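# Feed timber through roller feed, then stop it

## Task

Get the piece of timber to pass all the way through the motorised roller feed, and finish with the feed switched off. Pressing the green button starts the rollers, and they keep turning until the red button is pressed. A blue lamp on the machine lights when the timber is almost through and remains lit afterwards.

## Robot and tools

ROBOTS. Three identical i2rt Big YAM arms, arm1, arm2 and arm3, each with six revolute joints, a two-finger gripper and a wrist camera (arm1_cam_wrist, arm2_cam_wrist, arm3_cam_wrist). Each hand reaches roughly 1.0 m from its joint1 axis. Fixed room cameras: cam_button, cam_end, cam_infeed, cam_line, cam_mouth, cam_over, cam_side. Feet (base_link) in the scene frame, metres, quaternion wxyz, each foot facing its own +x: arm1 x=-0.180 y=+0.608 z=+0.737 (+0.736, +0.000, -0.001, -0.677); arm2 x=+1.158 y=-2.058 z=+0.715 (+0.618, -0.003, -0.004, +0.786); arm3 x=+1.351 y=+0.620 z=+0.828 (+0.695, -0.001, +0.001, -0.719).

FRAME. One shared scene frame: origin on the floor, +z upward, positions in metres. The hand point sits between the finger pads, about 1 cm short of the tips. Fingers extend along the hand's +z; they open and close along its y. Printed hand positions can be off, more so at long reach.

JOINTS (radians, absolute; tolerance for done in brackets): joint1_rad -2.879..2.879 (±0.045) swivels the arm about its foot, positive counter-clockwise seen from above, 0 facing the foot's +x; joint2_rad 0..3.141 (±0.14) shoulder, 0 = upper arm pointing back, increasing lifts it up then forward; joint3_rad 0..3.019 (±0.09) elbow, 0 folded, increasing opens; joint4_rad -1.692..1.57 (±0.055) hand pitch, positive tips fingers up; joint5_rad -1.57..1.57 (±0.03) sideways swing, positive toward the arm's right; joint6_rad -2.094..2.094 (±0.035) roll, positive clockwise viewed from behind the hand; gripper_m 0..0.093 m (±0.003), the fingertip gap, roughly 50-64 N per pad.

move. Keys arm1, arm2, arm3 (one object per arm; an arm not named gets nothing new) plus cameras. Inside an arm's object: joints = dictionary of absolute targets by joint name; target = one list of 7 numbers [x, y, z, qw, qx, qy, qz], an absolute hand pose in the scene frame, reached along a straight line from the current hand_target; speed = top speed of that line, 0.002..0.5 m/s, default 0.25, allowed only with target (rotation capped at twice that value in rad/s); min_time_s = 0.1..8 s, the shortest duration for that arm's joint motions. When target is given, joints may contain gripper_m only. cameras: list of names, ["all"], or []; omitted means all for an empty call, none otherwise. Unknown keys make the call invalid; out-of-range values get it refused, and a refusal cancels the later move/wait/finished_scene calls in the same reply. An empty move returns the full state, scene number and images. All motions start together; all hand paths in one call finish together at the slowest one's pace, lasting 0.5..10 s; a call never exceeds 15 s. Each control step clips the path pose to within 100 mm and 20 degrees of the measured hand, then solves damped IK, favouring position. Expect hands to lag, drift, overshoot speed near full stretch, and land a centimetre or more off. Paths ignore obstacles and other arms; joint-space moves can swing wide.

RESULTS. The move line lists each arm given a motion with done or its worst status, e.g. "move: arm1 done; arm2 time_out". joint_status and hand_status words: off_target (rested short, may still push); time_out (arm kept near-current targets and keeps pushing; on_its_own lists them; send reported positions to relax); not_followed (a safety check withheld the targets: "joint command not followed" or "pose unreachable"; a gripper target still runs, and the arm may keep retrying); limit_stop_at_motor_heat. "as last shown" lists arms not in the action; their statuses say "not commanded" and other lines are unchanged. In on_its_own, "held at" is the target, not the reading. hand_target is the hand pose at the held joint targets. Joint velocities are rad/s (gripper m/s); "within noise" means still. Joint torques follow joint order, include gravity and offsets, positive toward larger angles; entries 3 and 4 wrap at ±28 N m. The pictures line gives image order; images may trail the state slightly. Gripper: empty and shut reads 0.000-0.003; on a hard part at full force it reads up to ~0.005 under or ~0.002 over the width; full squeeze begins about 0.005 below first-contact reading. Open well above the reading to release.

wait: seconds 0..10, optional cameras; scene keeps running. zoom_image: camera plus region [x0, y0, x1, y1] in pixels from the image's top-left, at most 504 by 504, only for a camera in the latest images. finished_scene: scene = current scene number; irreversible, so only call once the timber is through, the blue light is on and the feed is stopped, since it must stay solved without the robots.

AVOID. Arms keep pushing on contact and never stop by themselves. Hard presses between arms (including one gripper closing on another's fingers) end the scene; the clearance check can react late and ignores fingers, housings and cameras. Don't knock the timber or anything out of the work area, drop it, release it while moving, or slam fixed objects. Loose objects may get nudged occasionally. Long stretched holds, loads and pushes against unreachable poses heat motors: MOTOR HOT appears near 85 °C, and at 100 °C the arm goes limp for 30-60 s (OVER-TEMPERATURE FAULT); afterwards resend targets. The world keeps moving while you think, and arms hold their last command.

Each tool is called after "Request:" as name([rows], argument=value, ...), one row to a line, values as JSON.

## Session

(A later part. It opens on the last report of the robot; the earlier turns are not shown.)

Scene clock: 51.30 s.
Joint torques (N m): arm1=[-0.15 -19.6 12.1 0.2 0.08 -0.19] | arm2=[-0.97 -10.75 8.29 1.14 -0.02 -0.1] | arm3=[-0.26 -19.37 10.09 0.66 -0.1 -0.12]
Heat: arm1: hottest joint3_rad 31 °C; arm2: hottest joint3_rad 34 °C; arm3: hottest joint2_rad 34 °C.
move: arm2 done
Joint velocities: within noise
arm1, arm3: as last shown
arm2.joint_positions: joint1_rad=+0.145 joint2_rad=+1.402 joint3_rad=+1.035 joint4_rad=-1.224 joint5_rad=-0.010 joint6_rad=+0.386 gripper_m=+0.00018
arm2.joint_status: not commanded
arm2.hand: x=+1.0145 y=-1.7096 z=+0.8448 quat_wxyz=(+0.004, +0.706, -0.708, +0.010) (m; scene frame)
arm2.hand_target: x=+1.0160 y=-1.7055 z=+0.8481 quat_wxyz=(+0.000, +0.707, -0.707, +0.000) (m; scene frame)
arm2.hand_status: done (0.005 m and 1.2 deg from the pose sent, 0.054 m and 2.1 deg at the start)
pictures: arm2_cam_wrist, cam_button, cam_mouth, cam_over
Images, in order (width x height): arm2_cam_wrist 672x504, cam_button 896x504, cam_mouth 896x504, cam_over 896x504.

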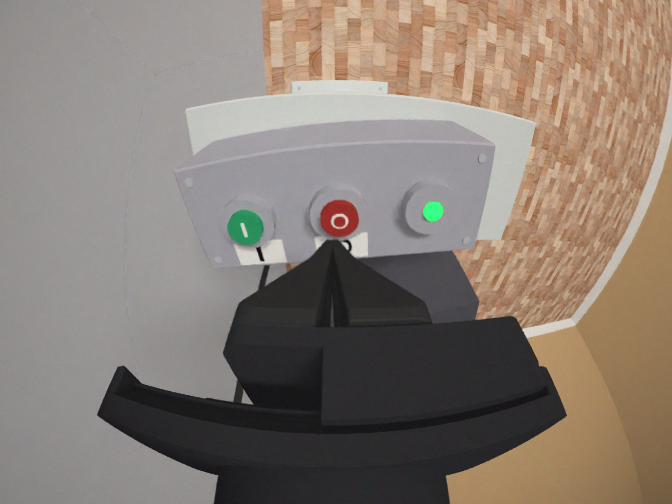

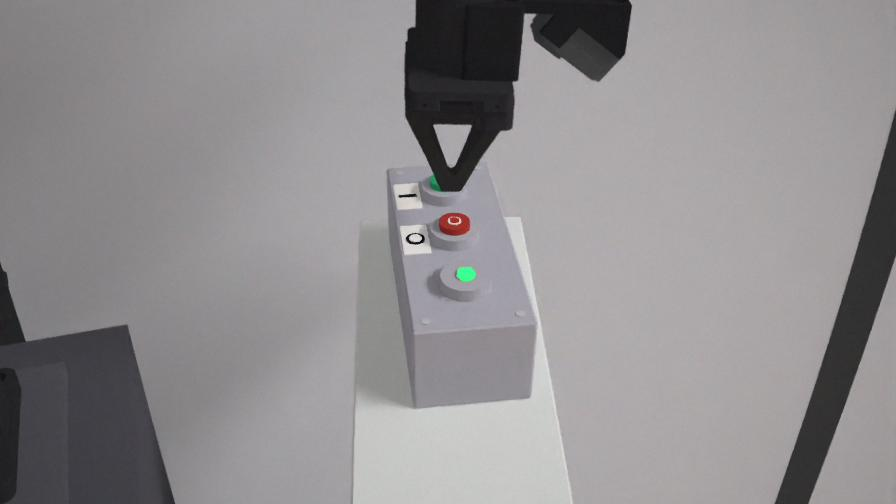

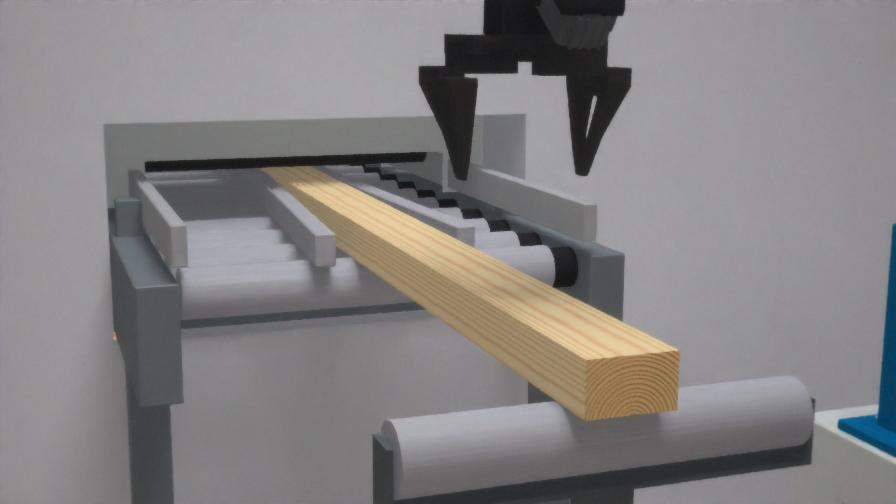

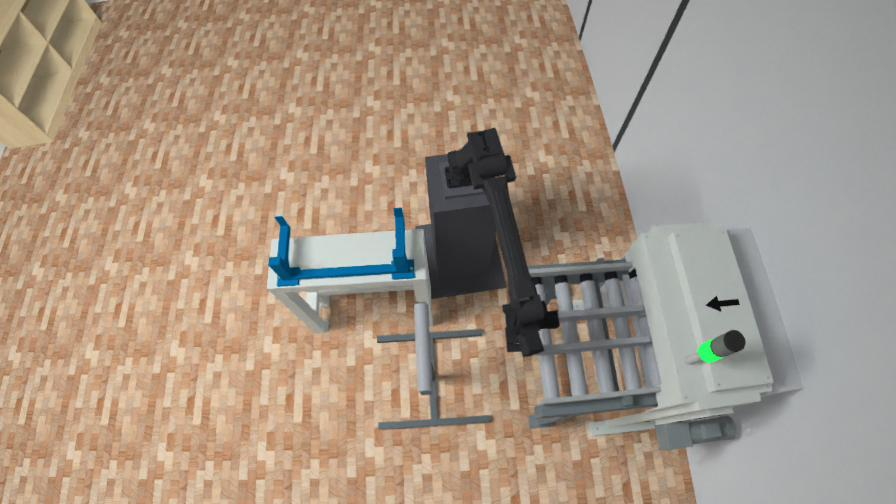

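Request:
wait(seconds=6.5, cameras=["cam_over", "cam_end", "arm1_cam_wrist"])

Scene clock: 60.37 s.
Joint torques (N m): arm1=[-0.15 -19.55 12.1 0.21 0.09 -0.19] | arm2=[-1.26 -10.87 8.29 1.13 -0.02 -0.11] | arm3=[-0.56 -18.73 9.91 0.61 -0.12 -0.18]
Heat: arm1: hottest joint3_rad 32 °C; arm2: hottest joint3_rad 34 °C; arm3: hottest joint2_rad 34 °C.
Joint velocities: within noise
arm1.joint_positions: joint1_rad=+0.083 joint2_rad=+2.067 joint3_rad=+1.798 joint4_rad=-1.300 joint5_rad=+0.003 joint6_rad=-1.382 gripper_m=+0.09397
arm1.joint_status: not commanded
arm1.hand: x=-0.0758 y=-0.0143 z=+0.8210 quat_wxyz=(+0.001, -0.011, -1.000, +0.003) (m; scene frame)
arm1.hand_target: x=-0.0700 y=-0.0273 z=+0.8301 quat_wxyz=(+0.000, +0.000, -1.000, +0.015) (m; scene frame)
arm1.hand_status: not commanded
arm2.joint_positions: joint1_rad=+0.145 joint2_rad=+1.402 joint3_rad=+1.035 joint4_rad=-1.224 joint5_rad=-0.010 joint6_rad=+0.386 gripper_m=+0.00018
arm2.joint_status: not commanded
arm2.hand: x=+1.0145 y=-1.7096 z=+0.8448 quat_wxyz=(+0.004, +0.706, -0.708, +0.010) (m; scene frame)
arm2.hand_target: x=+1.0160 y=-1.7055 z=+0.8481 quat_wxyz=(+0.000, +0.707, -0.707, +0.000) (m; scene frame)
arm2.hand_status: done (0.005 m and 1.2 deg from the pose sent, 0.054 m and 2.1 deg at the start)
arm3.joint_positions: joint1_rad=+0.063 joint2_rad=+2.102 joint3_rad=+1.665 joint4_rad=-1.116 joint5_rad=-0.002 joint6_rad=-1.535 gripper_m=+0.09292
arm3.joint_status: not commanded
arm3.hand: x=+1.3681 y=-0.0021 z=+0.8406 quat_wxyz=(+0.000, -0.004, -1.000, +0.009) (m; scene frame)
arm3.hand_target: x=+1.3649 y=-0.0190 z=+0.8603 quat_wxyz=(-0.001, +0.000, -1.000, +0.030) (m; scene frame)
arm3.hand_status: not commanded
wait: 6.50 s; at rest from the start
pictures: arm1_cam_wrist, cam_end, cam_over
Images, in order (width x height): arm1_cam_wrist 672x504, cam_end 896x504, cam_over 896x504.

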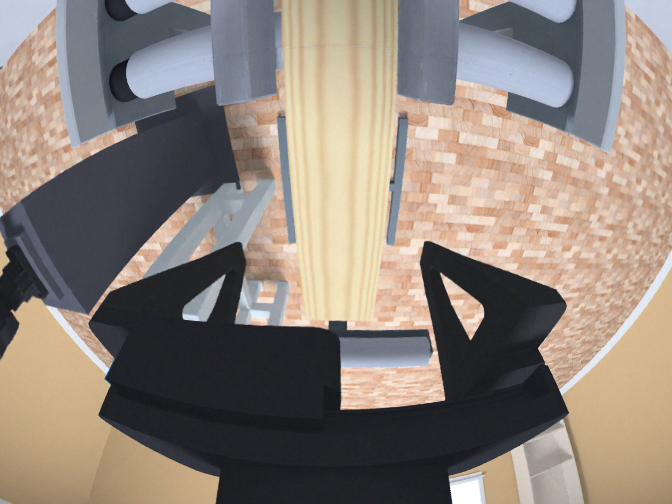

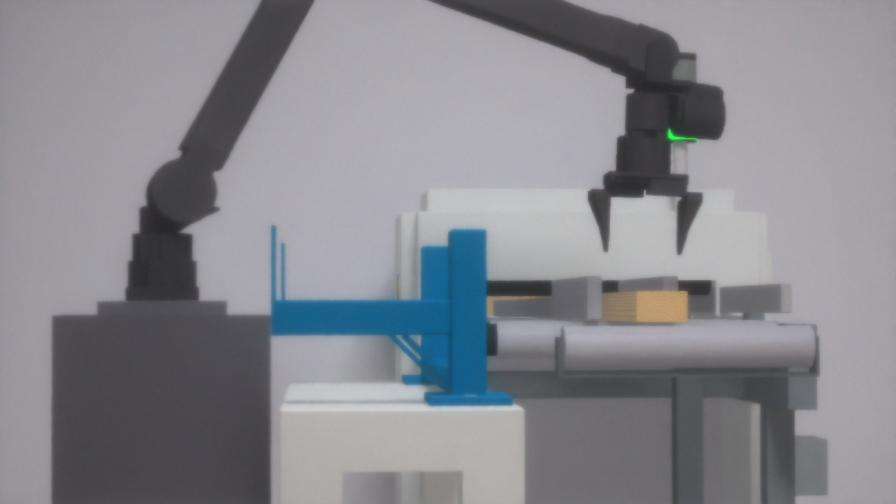

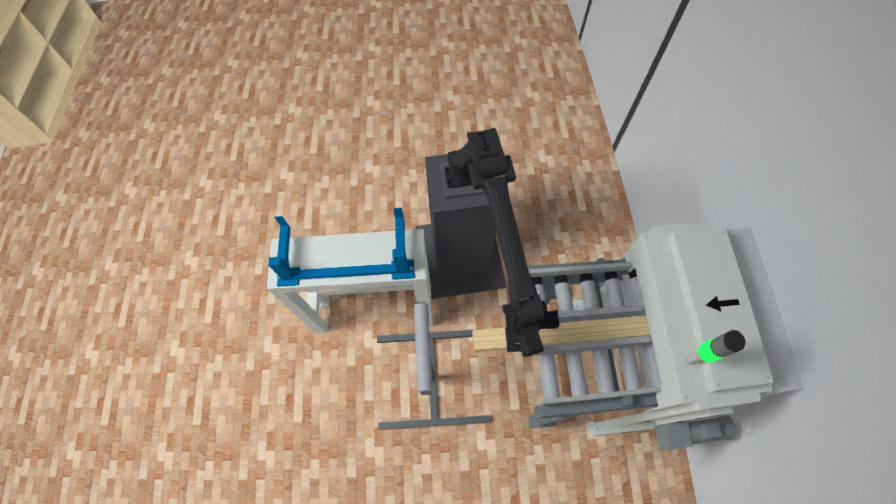

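Request:
move(arm1={"target": [-0.07, -0.0225, 0.716, 0, 0, 1, -0.012], "speed": 0.12}, cameras=["arm1_cam_wrist", "cam_over"])

Scene clock: 64.40 s.
Joint torques (N m): arm1=[-0.09 -19.96 7.75 0.87 0.05 -0.18] | arm2=[-1.03 -10.93 8.34 1.17 -0.03 -0.11] | arm3=[-0.09 -18.73 9.87 0.65 -0.12 -0.16]
Heat: arm1: hottest joint3_rad 32 °C; arm2: hottest joint3_rad 34 °C; arm3: hottest joint2_rad 35 °C.
move: arm1 done
Joint velocities: within noise
arm1.joint_positions: joint1_rad=+0.083 joint2_rad=+2.168 joint3_rad=+1.700 joint4_rad=-1.080 joint5_rad=+0.003 joint6_rad=-1.382 gripper_m=+0.09397
arm1.joint_status: not commanded
arm1.hand: x=-0.0745 y=-0.0216 z=+0.7247 quat_wxyz=(-0.001, -0.011, -1.000, +0.013) (m; scene frame)
arm1.hand_target: x=-0.0700 y=-0.0224 z=+0.7162 quat_wxyz=(+0.000, +0.000, -1.000, +0.012) (m; scene frame)
arm1.hand_status: done (0.010 m and 1.2 deg from the pose sent, 0.105 m and 1.6 deg at the start)
arm2, arm3: as last shown
pictures: arm1_cam_wrist, cam_over
Images, in order (width x height): arm1_cam_wrist 672x504, cam_over 896x504.

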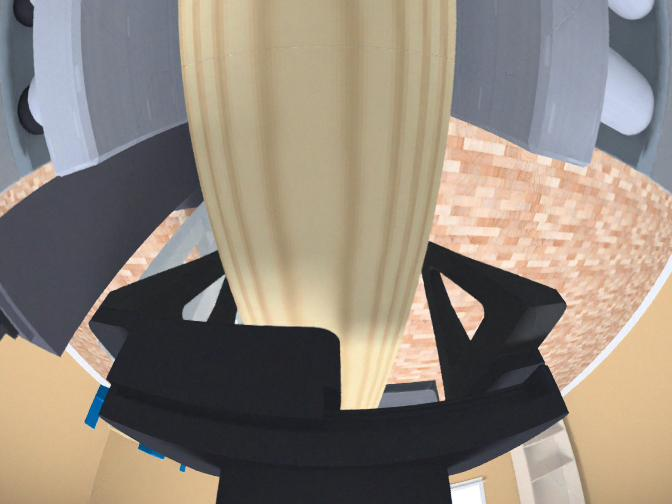

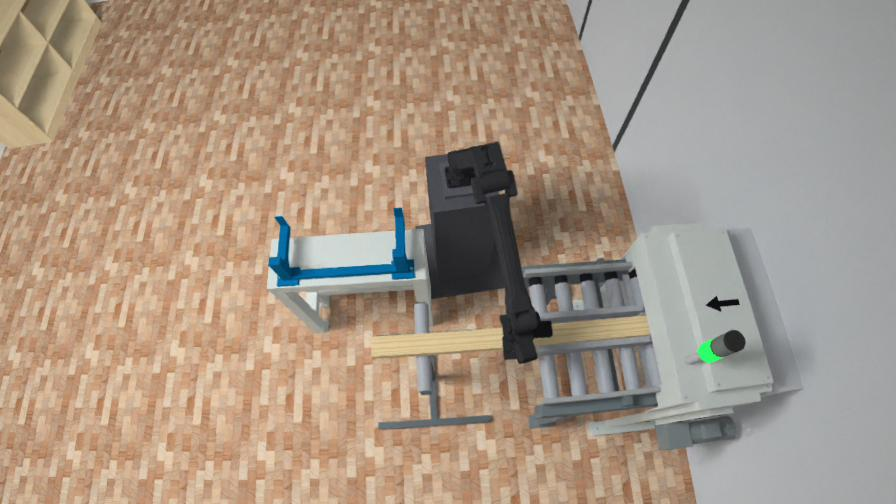

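Request:
move(arm1={"joints": {"gripper_m": 0.045}})

Request:
move(arm1={"target": [-0.24, -0.023, 0.725, 0, 0, 1, -0.012], "speed": 0.1}, cameras=["arm1_cam_wrist", "cam_over"])

Scene clock: 66.97 s.
Joint torques (N m): arm1=[0.03 -19.9 8.01 0.92 -0.08 -0.11] | arm2=[-1.08 -10.81 8.29 1.16 -0.02 -0.11] | arm3=[-0.67 -18.67 9.96 0.36 -0.17 -0.17]
Heat: arm1: hottest joint3_rad 32 °C; arm2: hottest joint3_rad 34 °C; arm3: hottest joint2_rad 35 °C.
move: arm1 off_target
Joint velocities: within noise
arm1.joint_positions: joint1_rad=+0.083 joint2_rad=+2.168 joint3_rad=+1.697 joint4_rad=-1.084 joint5_rad=+0.006 joint6_rad=-1.390 gripper_m=+0.06280
arm1.joint_status: gripper_m off_target (ended at +0.06283, target +0.04500)
arm1.hand: x=-0.0752 y=-0.0194 z=+0.7236 quat_wxyz=(+0.001, -0.007, -1.000, +0.010) (m; scene frame)
arm1.hand_target: x=-0.0700 y=-0.0224 z=+0.7162 quat_wxyz=(+0.000, +0.000, -1.000, +0.012) (m; scene frame)
arm1.hand_status: not commanded
arm2, arm3: as last shown
pictures: none

Scene clock: 69.57 s.
Joint torques (N m): arm1=[-0.44 -20.31 9.13 0.17 0.31 -0.09] | arm2=[-1.08 -10.81 8.27 1.14 -0.03 -0.11] | arm3=[-0.73 -18.43 9.8 0.32 -0.15 -0.22]
Heat: arm1: hottest joint3_rad 32 °C; arm2: hottest joint3_rad 35 °C; arm3: hottest joint2_rad 35 °C.
move: arm1 done
Joint velocities: within noise
arm1.joint_positions: joint1_rad=-0.182 joint2_rad=+2.150 joint3_rad=+1.662 joint4_rad=-1.066 joint5_rad=-0.010 joint6_rad=-1.663 gripper_m=+0.06280
arm1.joint_status: not commanded
arm1.hand: x=-0.2396 y=-0.0173 z=+0.7221 quat_wxyz=(-0.005, -0.003, -1.000, +0.010) (m; scene frame)
arm1.hand_target: x=-0.2399 y=-0.0228 z=+0.7249 quat_wxyz=(+0.000, +0.000, -1.000, +0.012) (m; scene frame)
arm1.hand_status: done (0.006 m and 0.7 deg from the pose sent, 0.165 m and 0.8 deg at the start)
arm2, arm3: as last shown
pictures: arm1_cam_wrist, cam_over
Images, in order (width x height): arm1_cam_wrist 672x504, cam_over 896x504.

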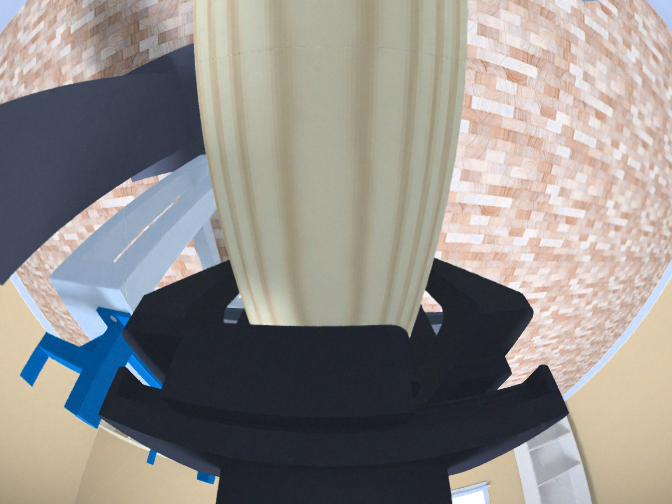

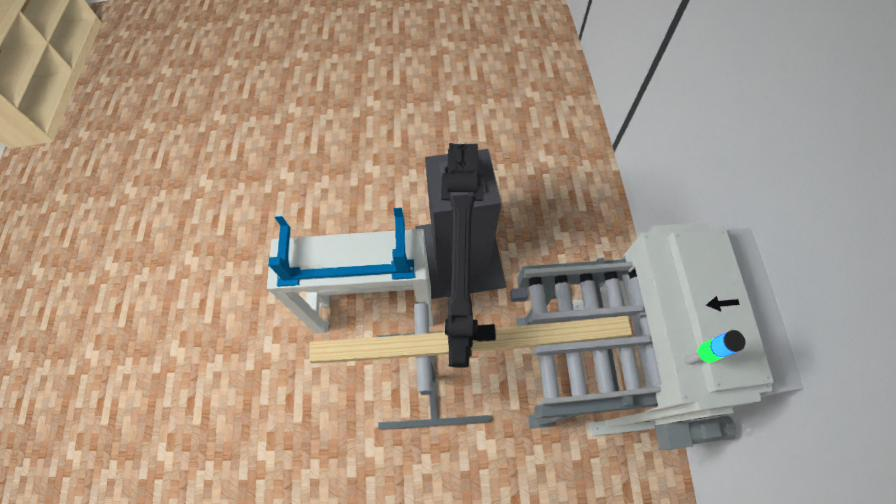

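Request:
move(arm1={"target": [-0.265, -0.021, 0.72, 0, 0, 1, -0.012], "speed": 0.06}, arm2={"target": [1.016, -1.7065, 0.797, 0, 0.707, -0.707, 0], "speed": 0.06}, cameras=["cam_button", "cam_over"])

Request:
move(arm1={"joints": {"gripper_m": 0.093}}, arm2={"target": [1.016, -1.7065, 0.86, 0, 0.707, -0.707, 0], "speed": 0.15}, cameras=["cam_button", "cam_over", "arm1_cam_wrist", "cam_end"])

Scene clock: 73.13 s.
Joint torques (N m): arm1=[-3.14 -19.72 8.98 0.49 0.38 -0.39] | arm2=[-0.91 -7 6.78 1.85 -0.05 -0.09] | arm3=[-0.67 -19.19 10.17 0.42 -0.11 -0.2]
Heat: arm1: hottest joint3_rad 32 °C; arm2: hottest joint3_rad 35 °C; arm3: hottest joint2_rad 35 °C.
move: arm1 off_target; arm2 off_target
Joint velocities: within noise
arm1.joint_positions: joint1_rad=-0.189 joint2_rad=+2.150 joint3_rad=+1.662 joint4_rad=-1.066 joint5_rad=-0.014 joint6_rad=-1.667 gripper_m=+0.06280
arm1.joint_status: not commanded
arm1.hand: x=-0.2438 y=-0.0168 z=+0.7219 quat_wxyz=(-0.007, -0.004, -1.000, +0.010) (m; scene frame)
arm1.hand_target: x=-0.2648 y=-0.0203 z=+0.7201 quat_wxyz=(+0.000, +0.000, -1.000, +0.012) (m; scene frame)
arm1.hand_status: off_target (0.022 m and 0.9 deg from the pose sent, 0.026 m and 0.7 deg at the start)
arm2.joint_positions: joint1_rad=+0.145 joint2_rad=+1.414 joint3_rad=+0.963 joint4_rad=-1.094 joint5_rad=-0.010 joint6_rad=+0.386 gripper_m=+0.00018
arm2.joint_status: not commanded
arm2.hand: x=+1.0136 y=-1.7065 z=+0.8155 quat_wxyz=(-0.005, +0.706, -0.708, -0.012) (m; scene frame)
arm2.hand_target: x=+1.0163 y=-1.7073 z=+0.7977 quat_wxyz=(+0.000, +0.707, -0.707, +0.000) (m; scene frame)
arm2.hand_status: off_target (0.019 m and 1.5 deg from the pose sent, 0.048 m and 1.2 deg at the start)
arm3: as last shown
pictures: cam_button, cam_over
Images, in order (width x height): cam_button 896x504, cam_over 896x504.

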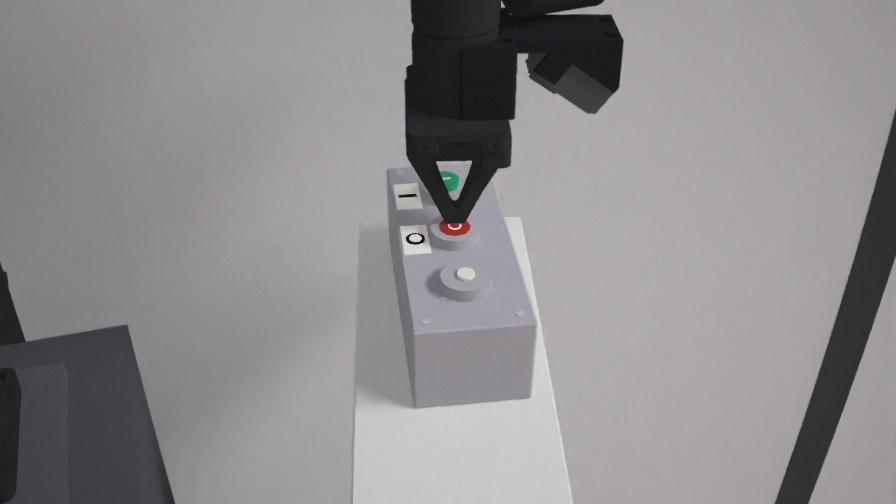

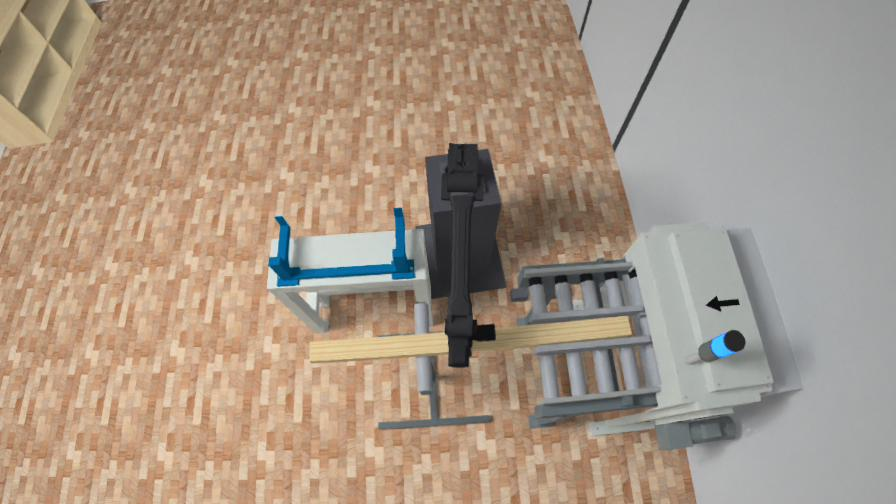

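Scene clock: 74.30 s.
Joint torques (N m): arm1=[-0.56 -19.78 8.96 0.47 0.06 -0.19] | arm2=[-0.97 -9.93 11.37 0.1 -0.02 -0.11] | arm3=[-0.5 -18.14 9.88 0.51 -0.1 -0.2]
Heat: arm1: hottest joint3_rad 32 °C; arm2: hottest joint3_rad 35 °C; arm3: hottest joint2_rad 35 °C.
move: arm1 done; arm2 off_target
Joint velocities: within noise
arm1.joint_positions: joint1_rad=-0.218 joint2_rad=+2.151 joint3_rad=+1.662 joint4_rad=-1.066 joint5_rad=-0.004 joint6_rad=-1.690 gripper_m=+0.09294
arm1.joint_status: all done
arm1.hand: x=-0.2635 y=-0.0144 z=+0.7216 quat_wxyz=(-0.002, -0.008, -1.000, +0.010) (m; scene frame)
arm1.hand_target: x=-0.2648 y=-0.0203 z=+0.7200 quat_wxyz=(+0.000, +0.000, -1.000, +0.012) (m; scene frame)
arm1.hand_status: not commanded
arm2.joint_positions: joint1_rad=+0.145 joint2_rad=+1.383 joint3_rad=+1.014 joint4_rad=-1.234 joint5_rad=-0.010 joint6_rad=+0.386 gripper_m=+0.00018
arm2.joint_status: not commanded
arm2.hand: x=+1.0184 y=-1.7193 z=+0.8444 quat_wxyz=(+0.006, +0.706, -0.708, +0.015) (m; scene frame)
arm2.hand_target: x=+1.0162 y=-1.7070 z=+0.8599 quat_wxyz=(+0.000, +0.707, -0.707, +0.000) (m; scene frame)
arm2.hand_status: off_target (0.020 m and 1.9 deg from the pose sent, 0.045 m and 1.4 deg at the start)
arm3: as last shown
pictures: arm1_cam_wrist, cam_button, cam_end, cam_over
Images, in order (width x height): arm1_cam_wrist 672x504, cam_button 896x504, cam_end 896x504, cam_over 896x504.

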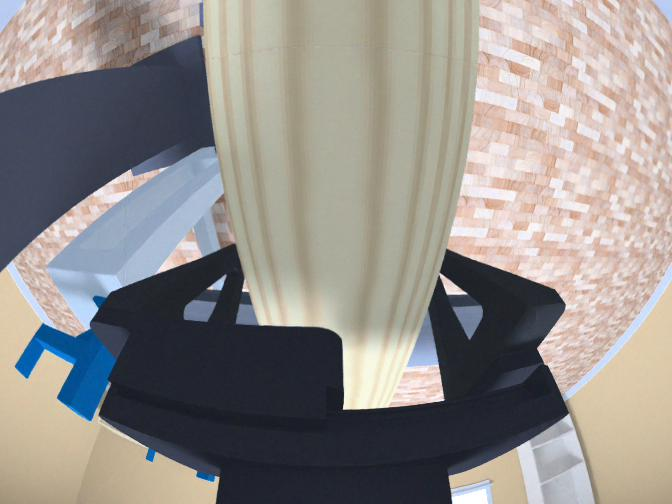

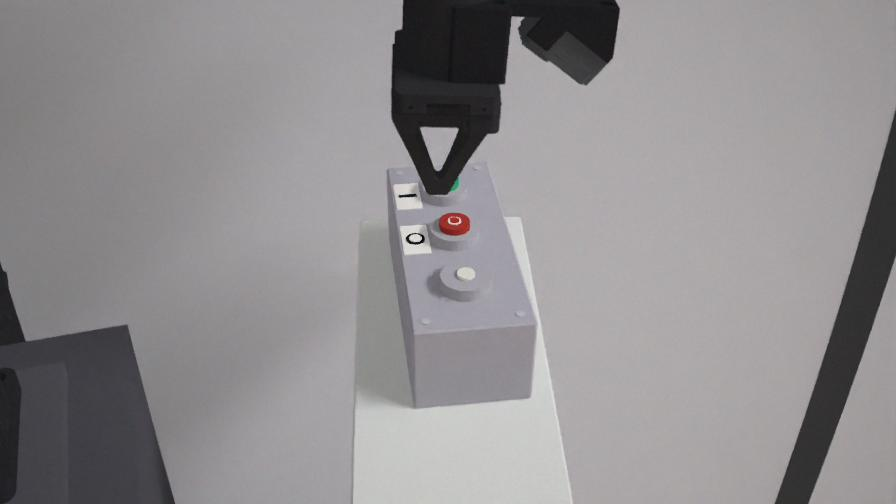

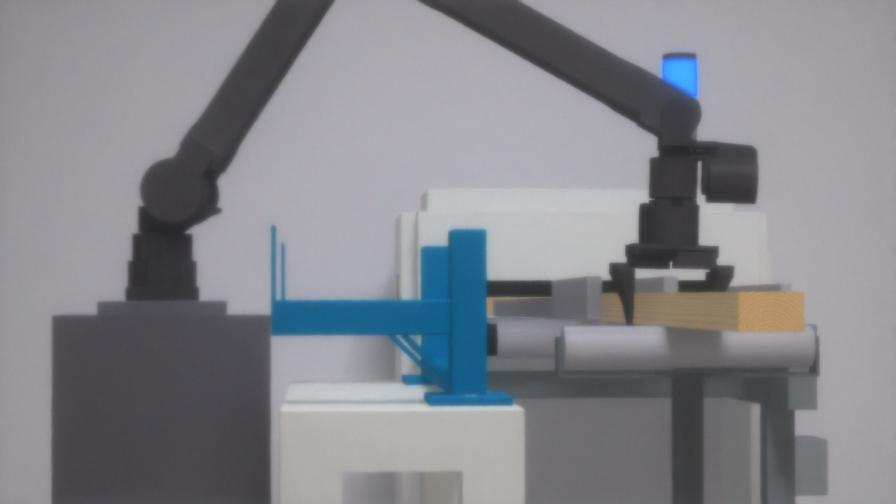

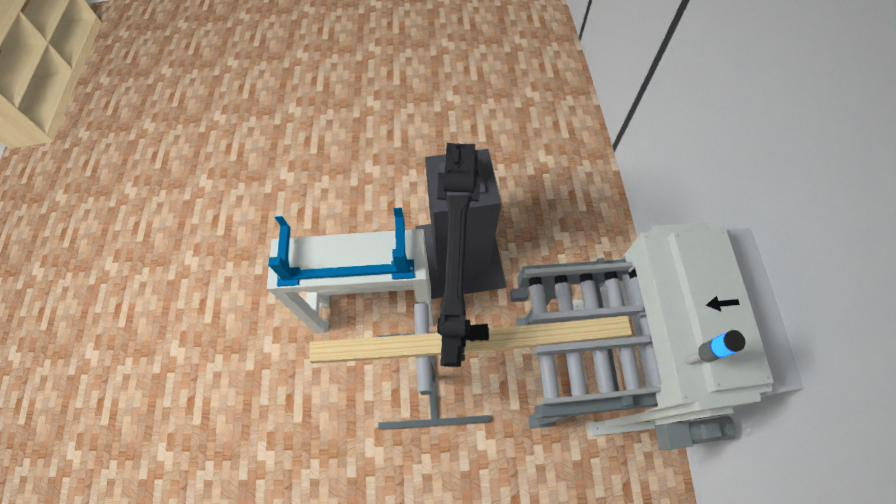

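Request:
move(arm1={"target": [-0.155, -0.0215, 0.717, 0, 0, 1, -0.012], "speed": 0.12})

Request:
move(arm1={"joints": {"gripper_m": 0.045}})

Request:
move(arm1={"target": [-0.25, -0.022, 0.722, 0, 0, 1, -0.012], "speed": 0.1}, cameras=["arm1_cam_wrist", "cam_over"])

Scene clock: 80.83 s.
Joint torques (N m): arm1=[-0.62 -20.25 7.75 0.83 0.08 0.08] | arm2=[-1.14 -9.93 11.32 0.1 -0.03 -0.11] | arm3=[0.09 -19.25 10.11 0.5 -0.14 -0.21]
Heat: arm1: hottest joint3_rad 33 °C; arm2: hottest joint3_rad 35 °C; arm3: hottest joint2_rad 35 °C.
move: arm1 done
Joint velocities: within noise
arm1.joint_positions: joint1_rad=-0.044 joint2_rad=+2.151 joint3_rad=+1.657 joint4_rad=-1.061 joint5_rad=-0.001 joint6_rad=-1.546 gripper_m=+0.09294
arm1.joint_status: not commanded
arm1.hand: x=-0.1552 y=-0.0185 z=+0.7200 quat_wxyz=(-0.001, +0.007, -1.000, +0.009) (m; scene frame)
arm1.hand_target: x=-0.1551 y=-0.0215 z=+0.7170 quat_wxyz=(+0.000, +0.000, -1.000, +0.012) (m; scene frame)
arm1.hand_status: done (0.004 m and 0.9 deg from the pose sent, 0.109 m and 0.9 deg at the start)
arm2, arm3: as last shown
pictures: none

Scene clock: 81.43 s.
Joint torques (N m): arm1=[-0.56 -20.25 7.79 0.84 0.07 0.01] | arm2=[-1.03 -10.17 11.34 0.12 -0.01 -0.1] | arm3=[0.15 -18.78 9.83 0.75 -0.1 -0.22]
Heat: arm1: hottest joint3_rad 33 °C; arm2: hottest joint3_rad 35 °C; arm3: hottest joint2_rad 35 °C.
move: arm1 off_target
Joint velocities: within noise
arm1.joint_positions: joint1_rad=-0.044 joint2_rad=+2.151 joint3_rad=+1.657 joint4_rad=-1.062 joint5_rad=-0.001 joint6_rad=-1.539 gripper_m=+0.06280
arm1.joint_status: gripper_m off_target (ended at +0.06283, target +0.04500)
arm1.hand: x=-0.1553 y=-0.0180 z=+0.7198 quat_wxyz=(-0.001, +0.004, -1.000, +0.008) (m; scene frame)
arm1.hand_target: x=-0.1551 y=-0.0214 z=+0.7170 quat_wxyz=(+0.000, +0.000, -1.000, +0.012) (m; scene frame)
arm1.hand_status: not commanded
arm2, arm3: as last shown
pictures: none

Scene clock: 83.03 s.
Joint torques (N m): arm1=[-1.03 -20.01 9.42 0.18 -0.06 0.03] | arm2=[-1.03 -9.99 11.34 0.09 -0.02 -0.11] | arm3=[-0.5 -17.73 10.03 0.27 -0.13 -0.16]
Heat: arm1: hottest joint3_rad 33 °C; arm2: hottest joint3_rad 35 °C; arm3: hottest joint2_rad 35 °C.
move: arm1 done
Joint velocities: within noise
arm1.joint_positions: joint1_rad=-0.190 joint2_rad=+2.151 joint3_rad=+1.657 joint4_rad=-1.060 joint5_rad=+0.000 joint6_rad=-1.693 gripper_m=+0.06280
arm1.joint_status: not commanded
arm1.hand: x=-0.2465 y=-0.0155 z=+0.7197 quat_wxyz=(+0.000, +0.008, -1.000, +0.010) (m; scene frame)
arm1.hand_target: x=-0.2499 y=-0.0219 z=+0.7220 quat_wxyz=(+0.000, +0.000, -1.000, +0.012) (m; scene frame)
arm1.hand_status: done (0.008 m and 1.0 deg from the pose sent, 0.095 m and 0.6 deg at the start)
arm2: as last shown
arm3.joint_positions: joint1_rad=+0.063 joint2_rad=+2.102 joint3_rad=+1.665 joint4_rad=-1.116 joint5_rad=-0.002 joint6_rad=-1.535 gripper_m=+0.09292
arm3.joint_status: not commanded
arm3.hand: x=+1.3681 y=-0.0021 z=+0.8406 quat_wxyz=(+0.000, -0.004, -1.000, +0.009) (m; scene frame)
arm3.hand_target: x=+1.3649 y=-0.0190 z=+0.8603 quat_wxyz=(-0.001, +0.000, -1.000, +0.030) (m; scene frame)
arm3.hand_status: not commanded
pictures: arm1_cam_wrist, cam_over
Images, in order (width x height): arm1_cam_wrist 672x504, cam_over 896x504.

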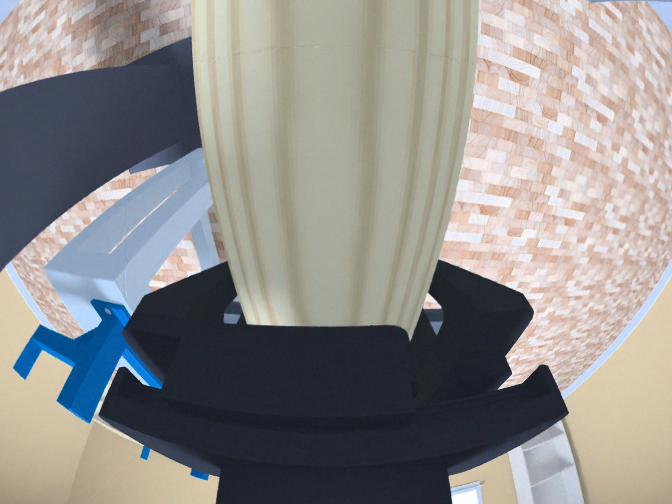

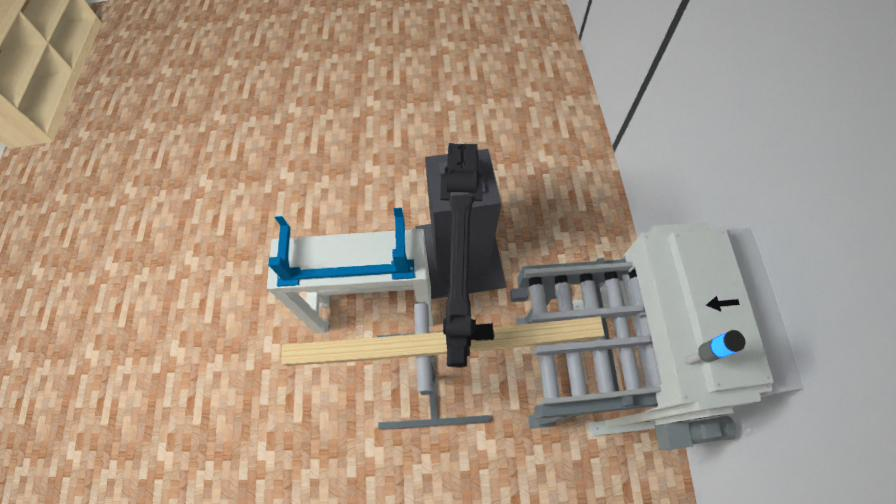

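Request:
move(arm1={"joints": {"gripper_m": 0.093}})

Request:
move(arm1={"target": [-0.25, -0.027, 0.84, 0, 0, 1, -0.02], "speed": 0.12}, cameras=["cam_over", "cam_end", "cam_button"])

Scene clock: 85.07 s.
Joint torques (N m): arm1=[-1.08 -20.13 9.39 0.27 -0.06 0.03] | arm2=[-1.14 -10.05 11.34 0.1 -0.03 -0.11] | arm3=[-0.09 -18.84 9.84 0.51 -0.16 -0.16]
Heat: arm1: hottest joint3_rad 33 °C; arm2: hottest joint3_rad 35 °C; arm3: hottest joint2_rad 36 °C.
move: arm1 done
Joint velocities: within noise
arm1.joint_positions: joint1_rad=-0.190 joint2_rad=+2.151 joint3_rad=+1.657 joint4_rad=-1.063 joint5_rad=+0.000 joint6_rad=-1.693 gripper_m=+0.09285
arm1.joint_status: all done
arm1.hand: x=-0.2464 y=-0.0149 z=+0.7197 quat_wxyz=(+0.000, +0.008, -1.000, +0.008) (m; scene frame)
arm1.hand_target: x=-0.2499 y=-0.0219 z=+0.7220 quat_wxyz=(+0.000, +0.000, -1.000, +0.012) (m; scene frame)
arm1.hand_status: not commanded
arm2, arm3: as last shown
pictures: none

Scene clock: 86.80 s.
Joint torques (N m): arm1=[-0.97 -22.07 11.92 0.14 -0.13 0.04] | arm2=[-0.85 -10.17 11.3 0.12 -0.02 -0.11] | arm3=[-0.79 -18.73 10.03 0.46 -0.12 -0.16]
Heat: arm1: hottest joint3_rad 33 °C; arm2: hottest joint3_rad 35 °C; arm3: hottest joint2_rad 36 °C.
move: arm1 off_target
Joint velocities: within noise
arm1.joint_positions: joint1_rad=-0.190 joint2_rad=+2.065 joint3_rad=+1.771 joint4_rad=-1.296 joint5_rad=+0.000 joint6_rad=-1.693 gripper_m=+0.09295
arm1.joint_status: not commanded
arm1.hand: x=-0.2462 y=-0.0110 z=+0.8120 quat_wxyz=(-0.002, +0.008, -1.000, -0.008) (m; scene frame)
arm1.hand_target: x=-0.2498 y=-0.0257 z=+0.8402 quat_wxyz=(+0.000, +0.000, -1.000, +0.020) (m; scene frame)
arm1.hand_status: off_target (0.032 m and 3.4 deg from the pose sent, 0.121 m and 1.6 deg at the start)
arm2, arm3: as last shown
pictures: cam_button, cam_end, cam_over
Images, in order (width x height): cam_button 896x504, cam_end 896x504, cam_over 896x504.

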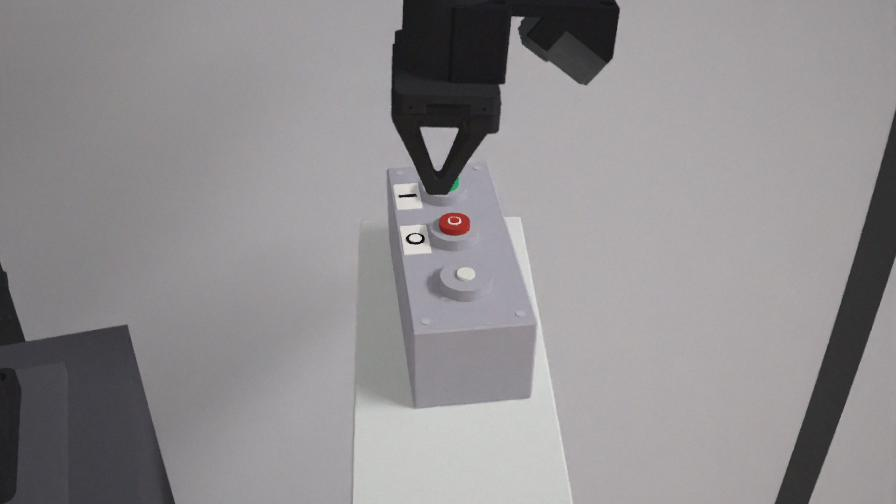

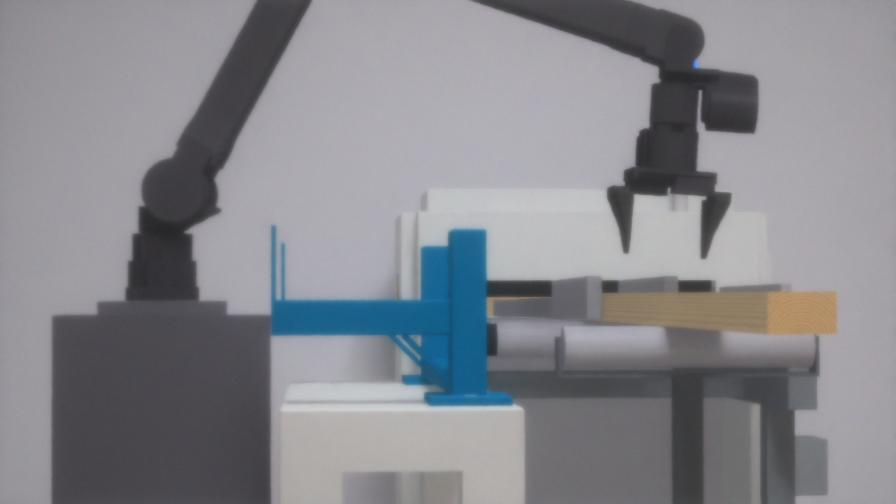

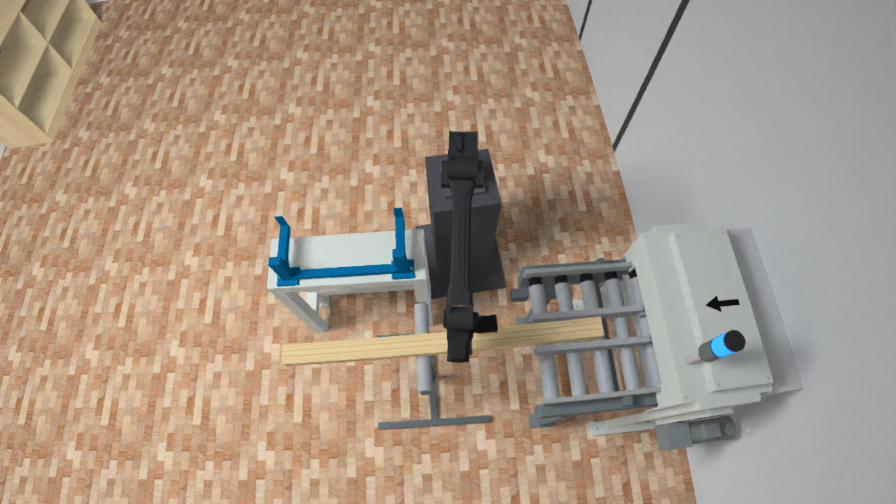

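Timber is stable on the table and stand, and the feed is stopped.

Request:
finished_scene(scene=3)

The scene is finished: the task was done.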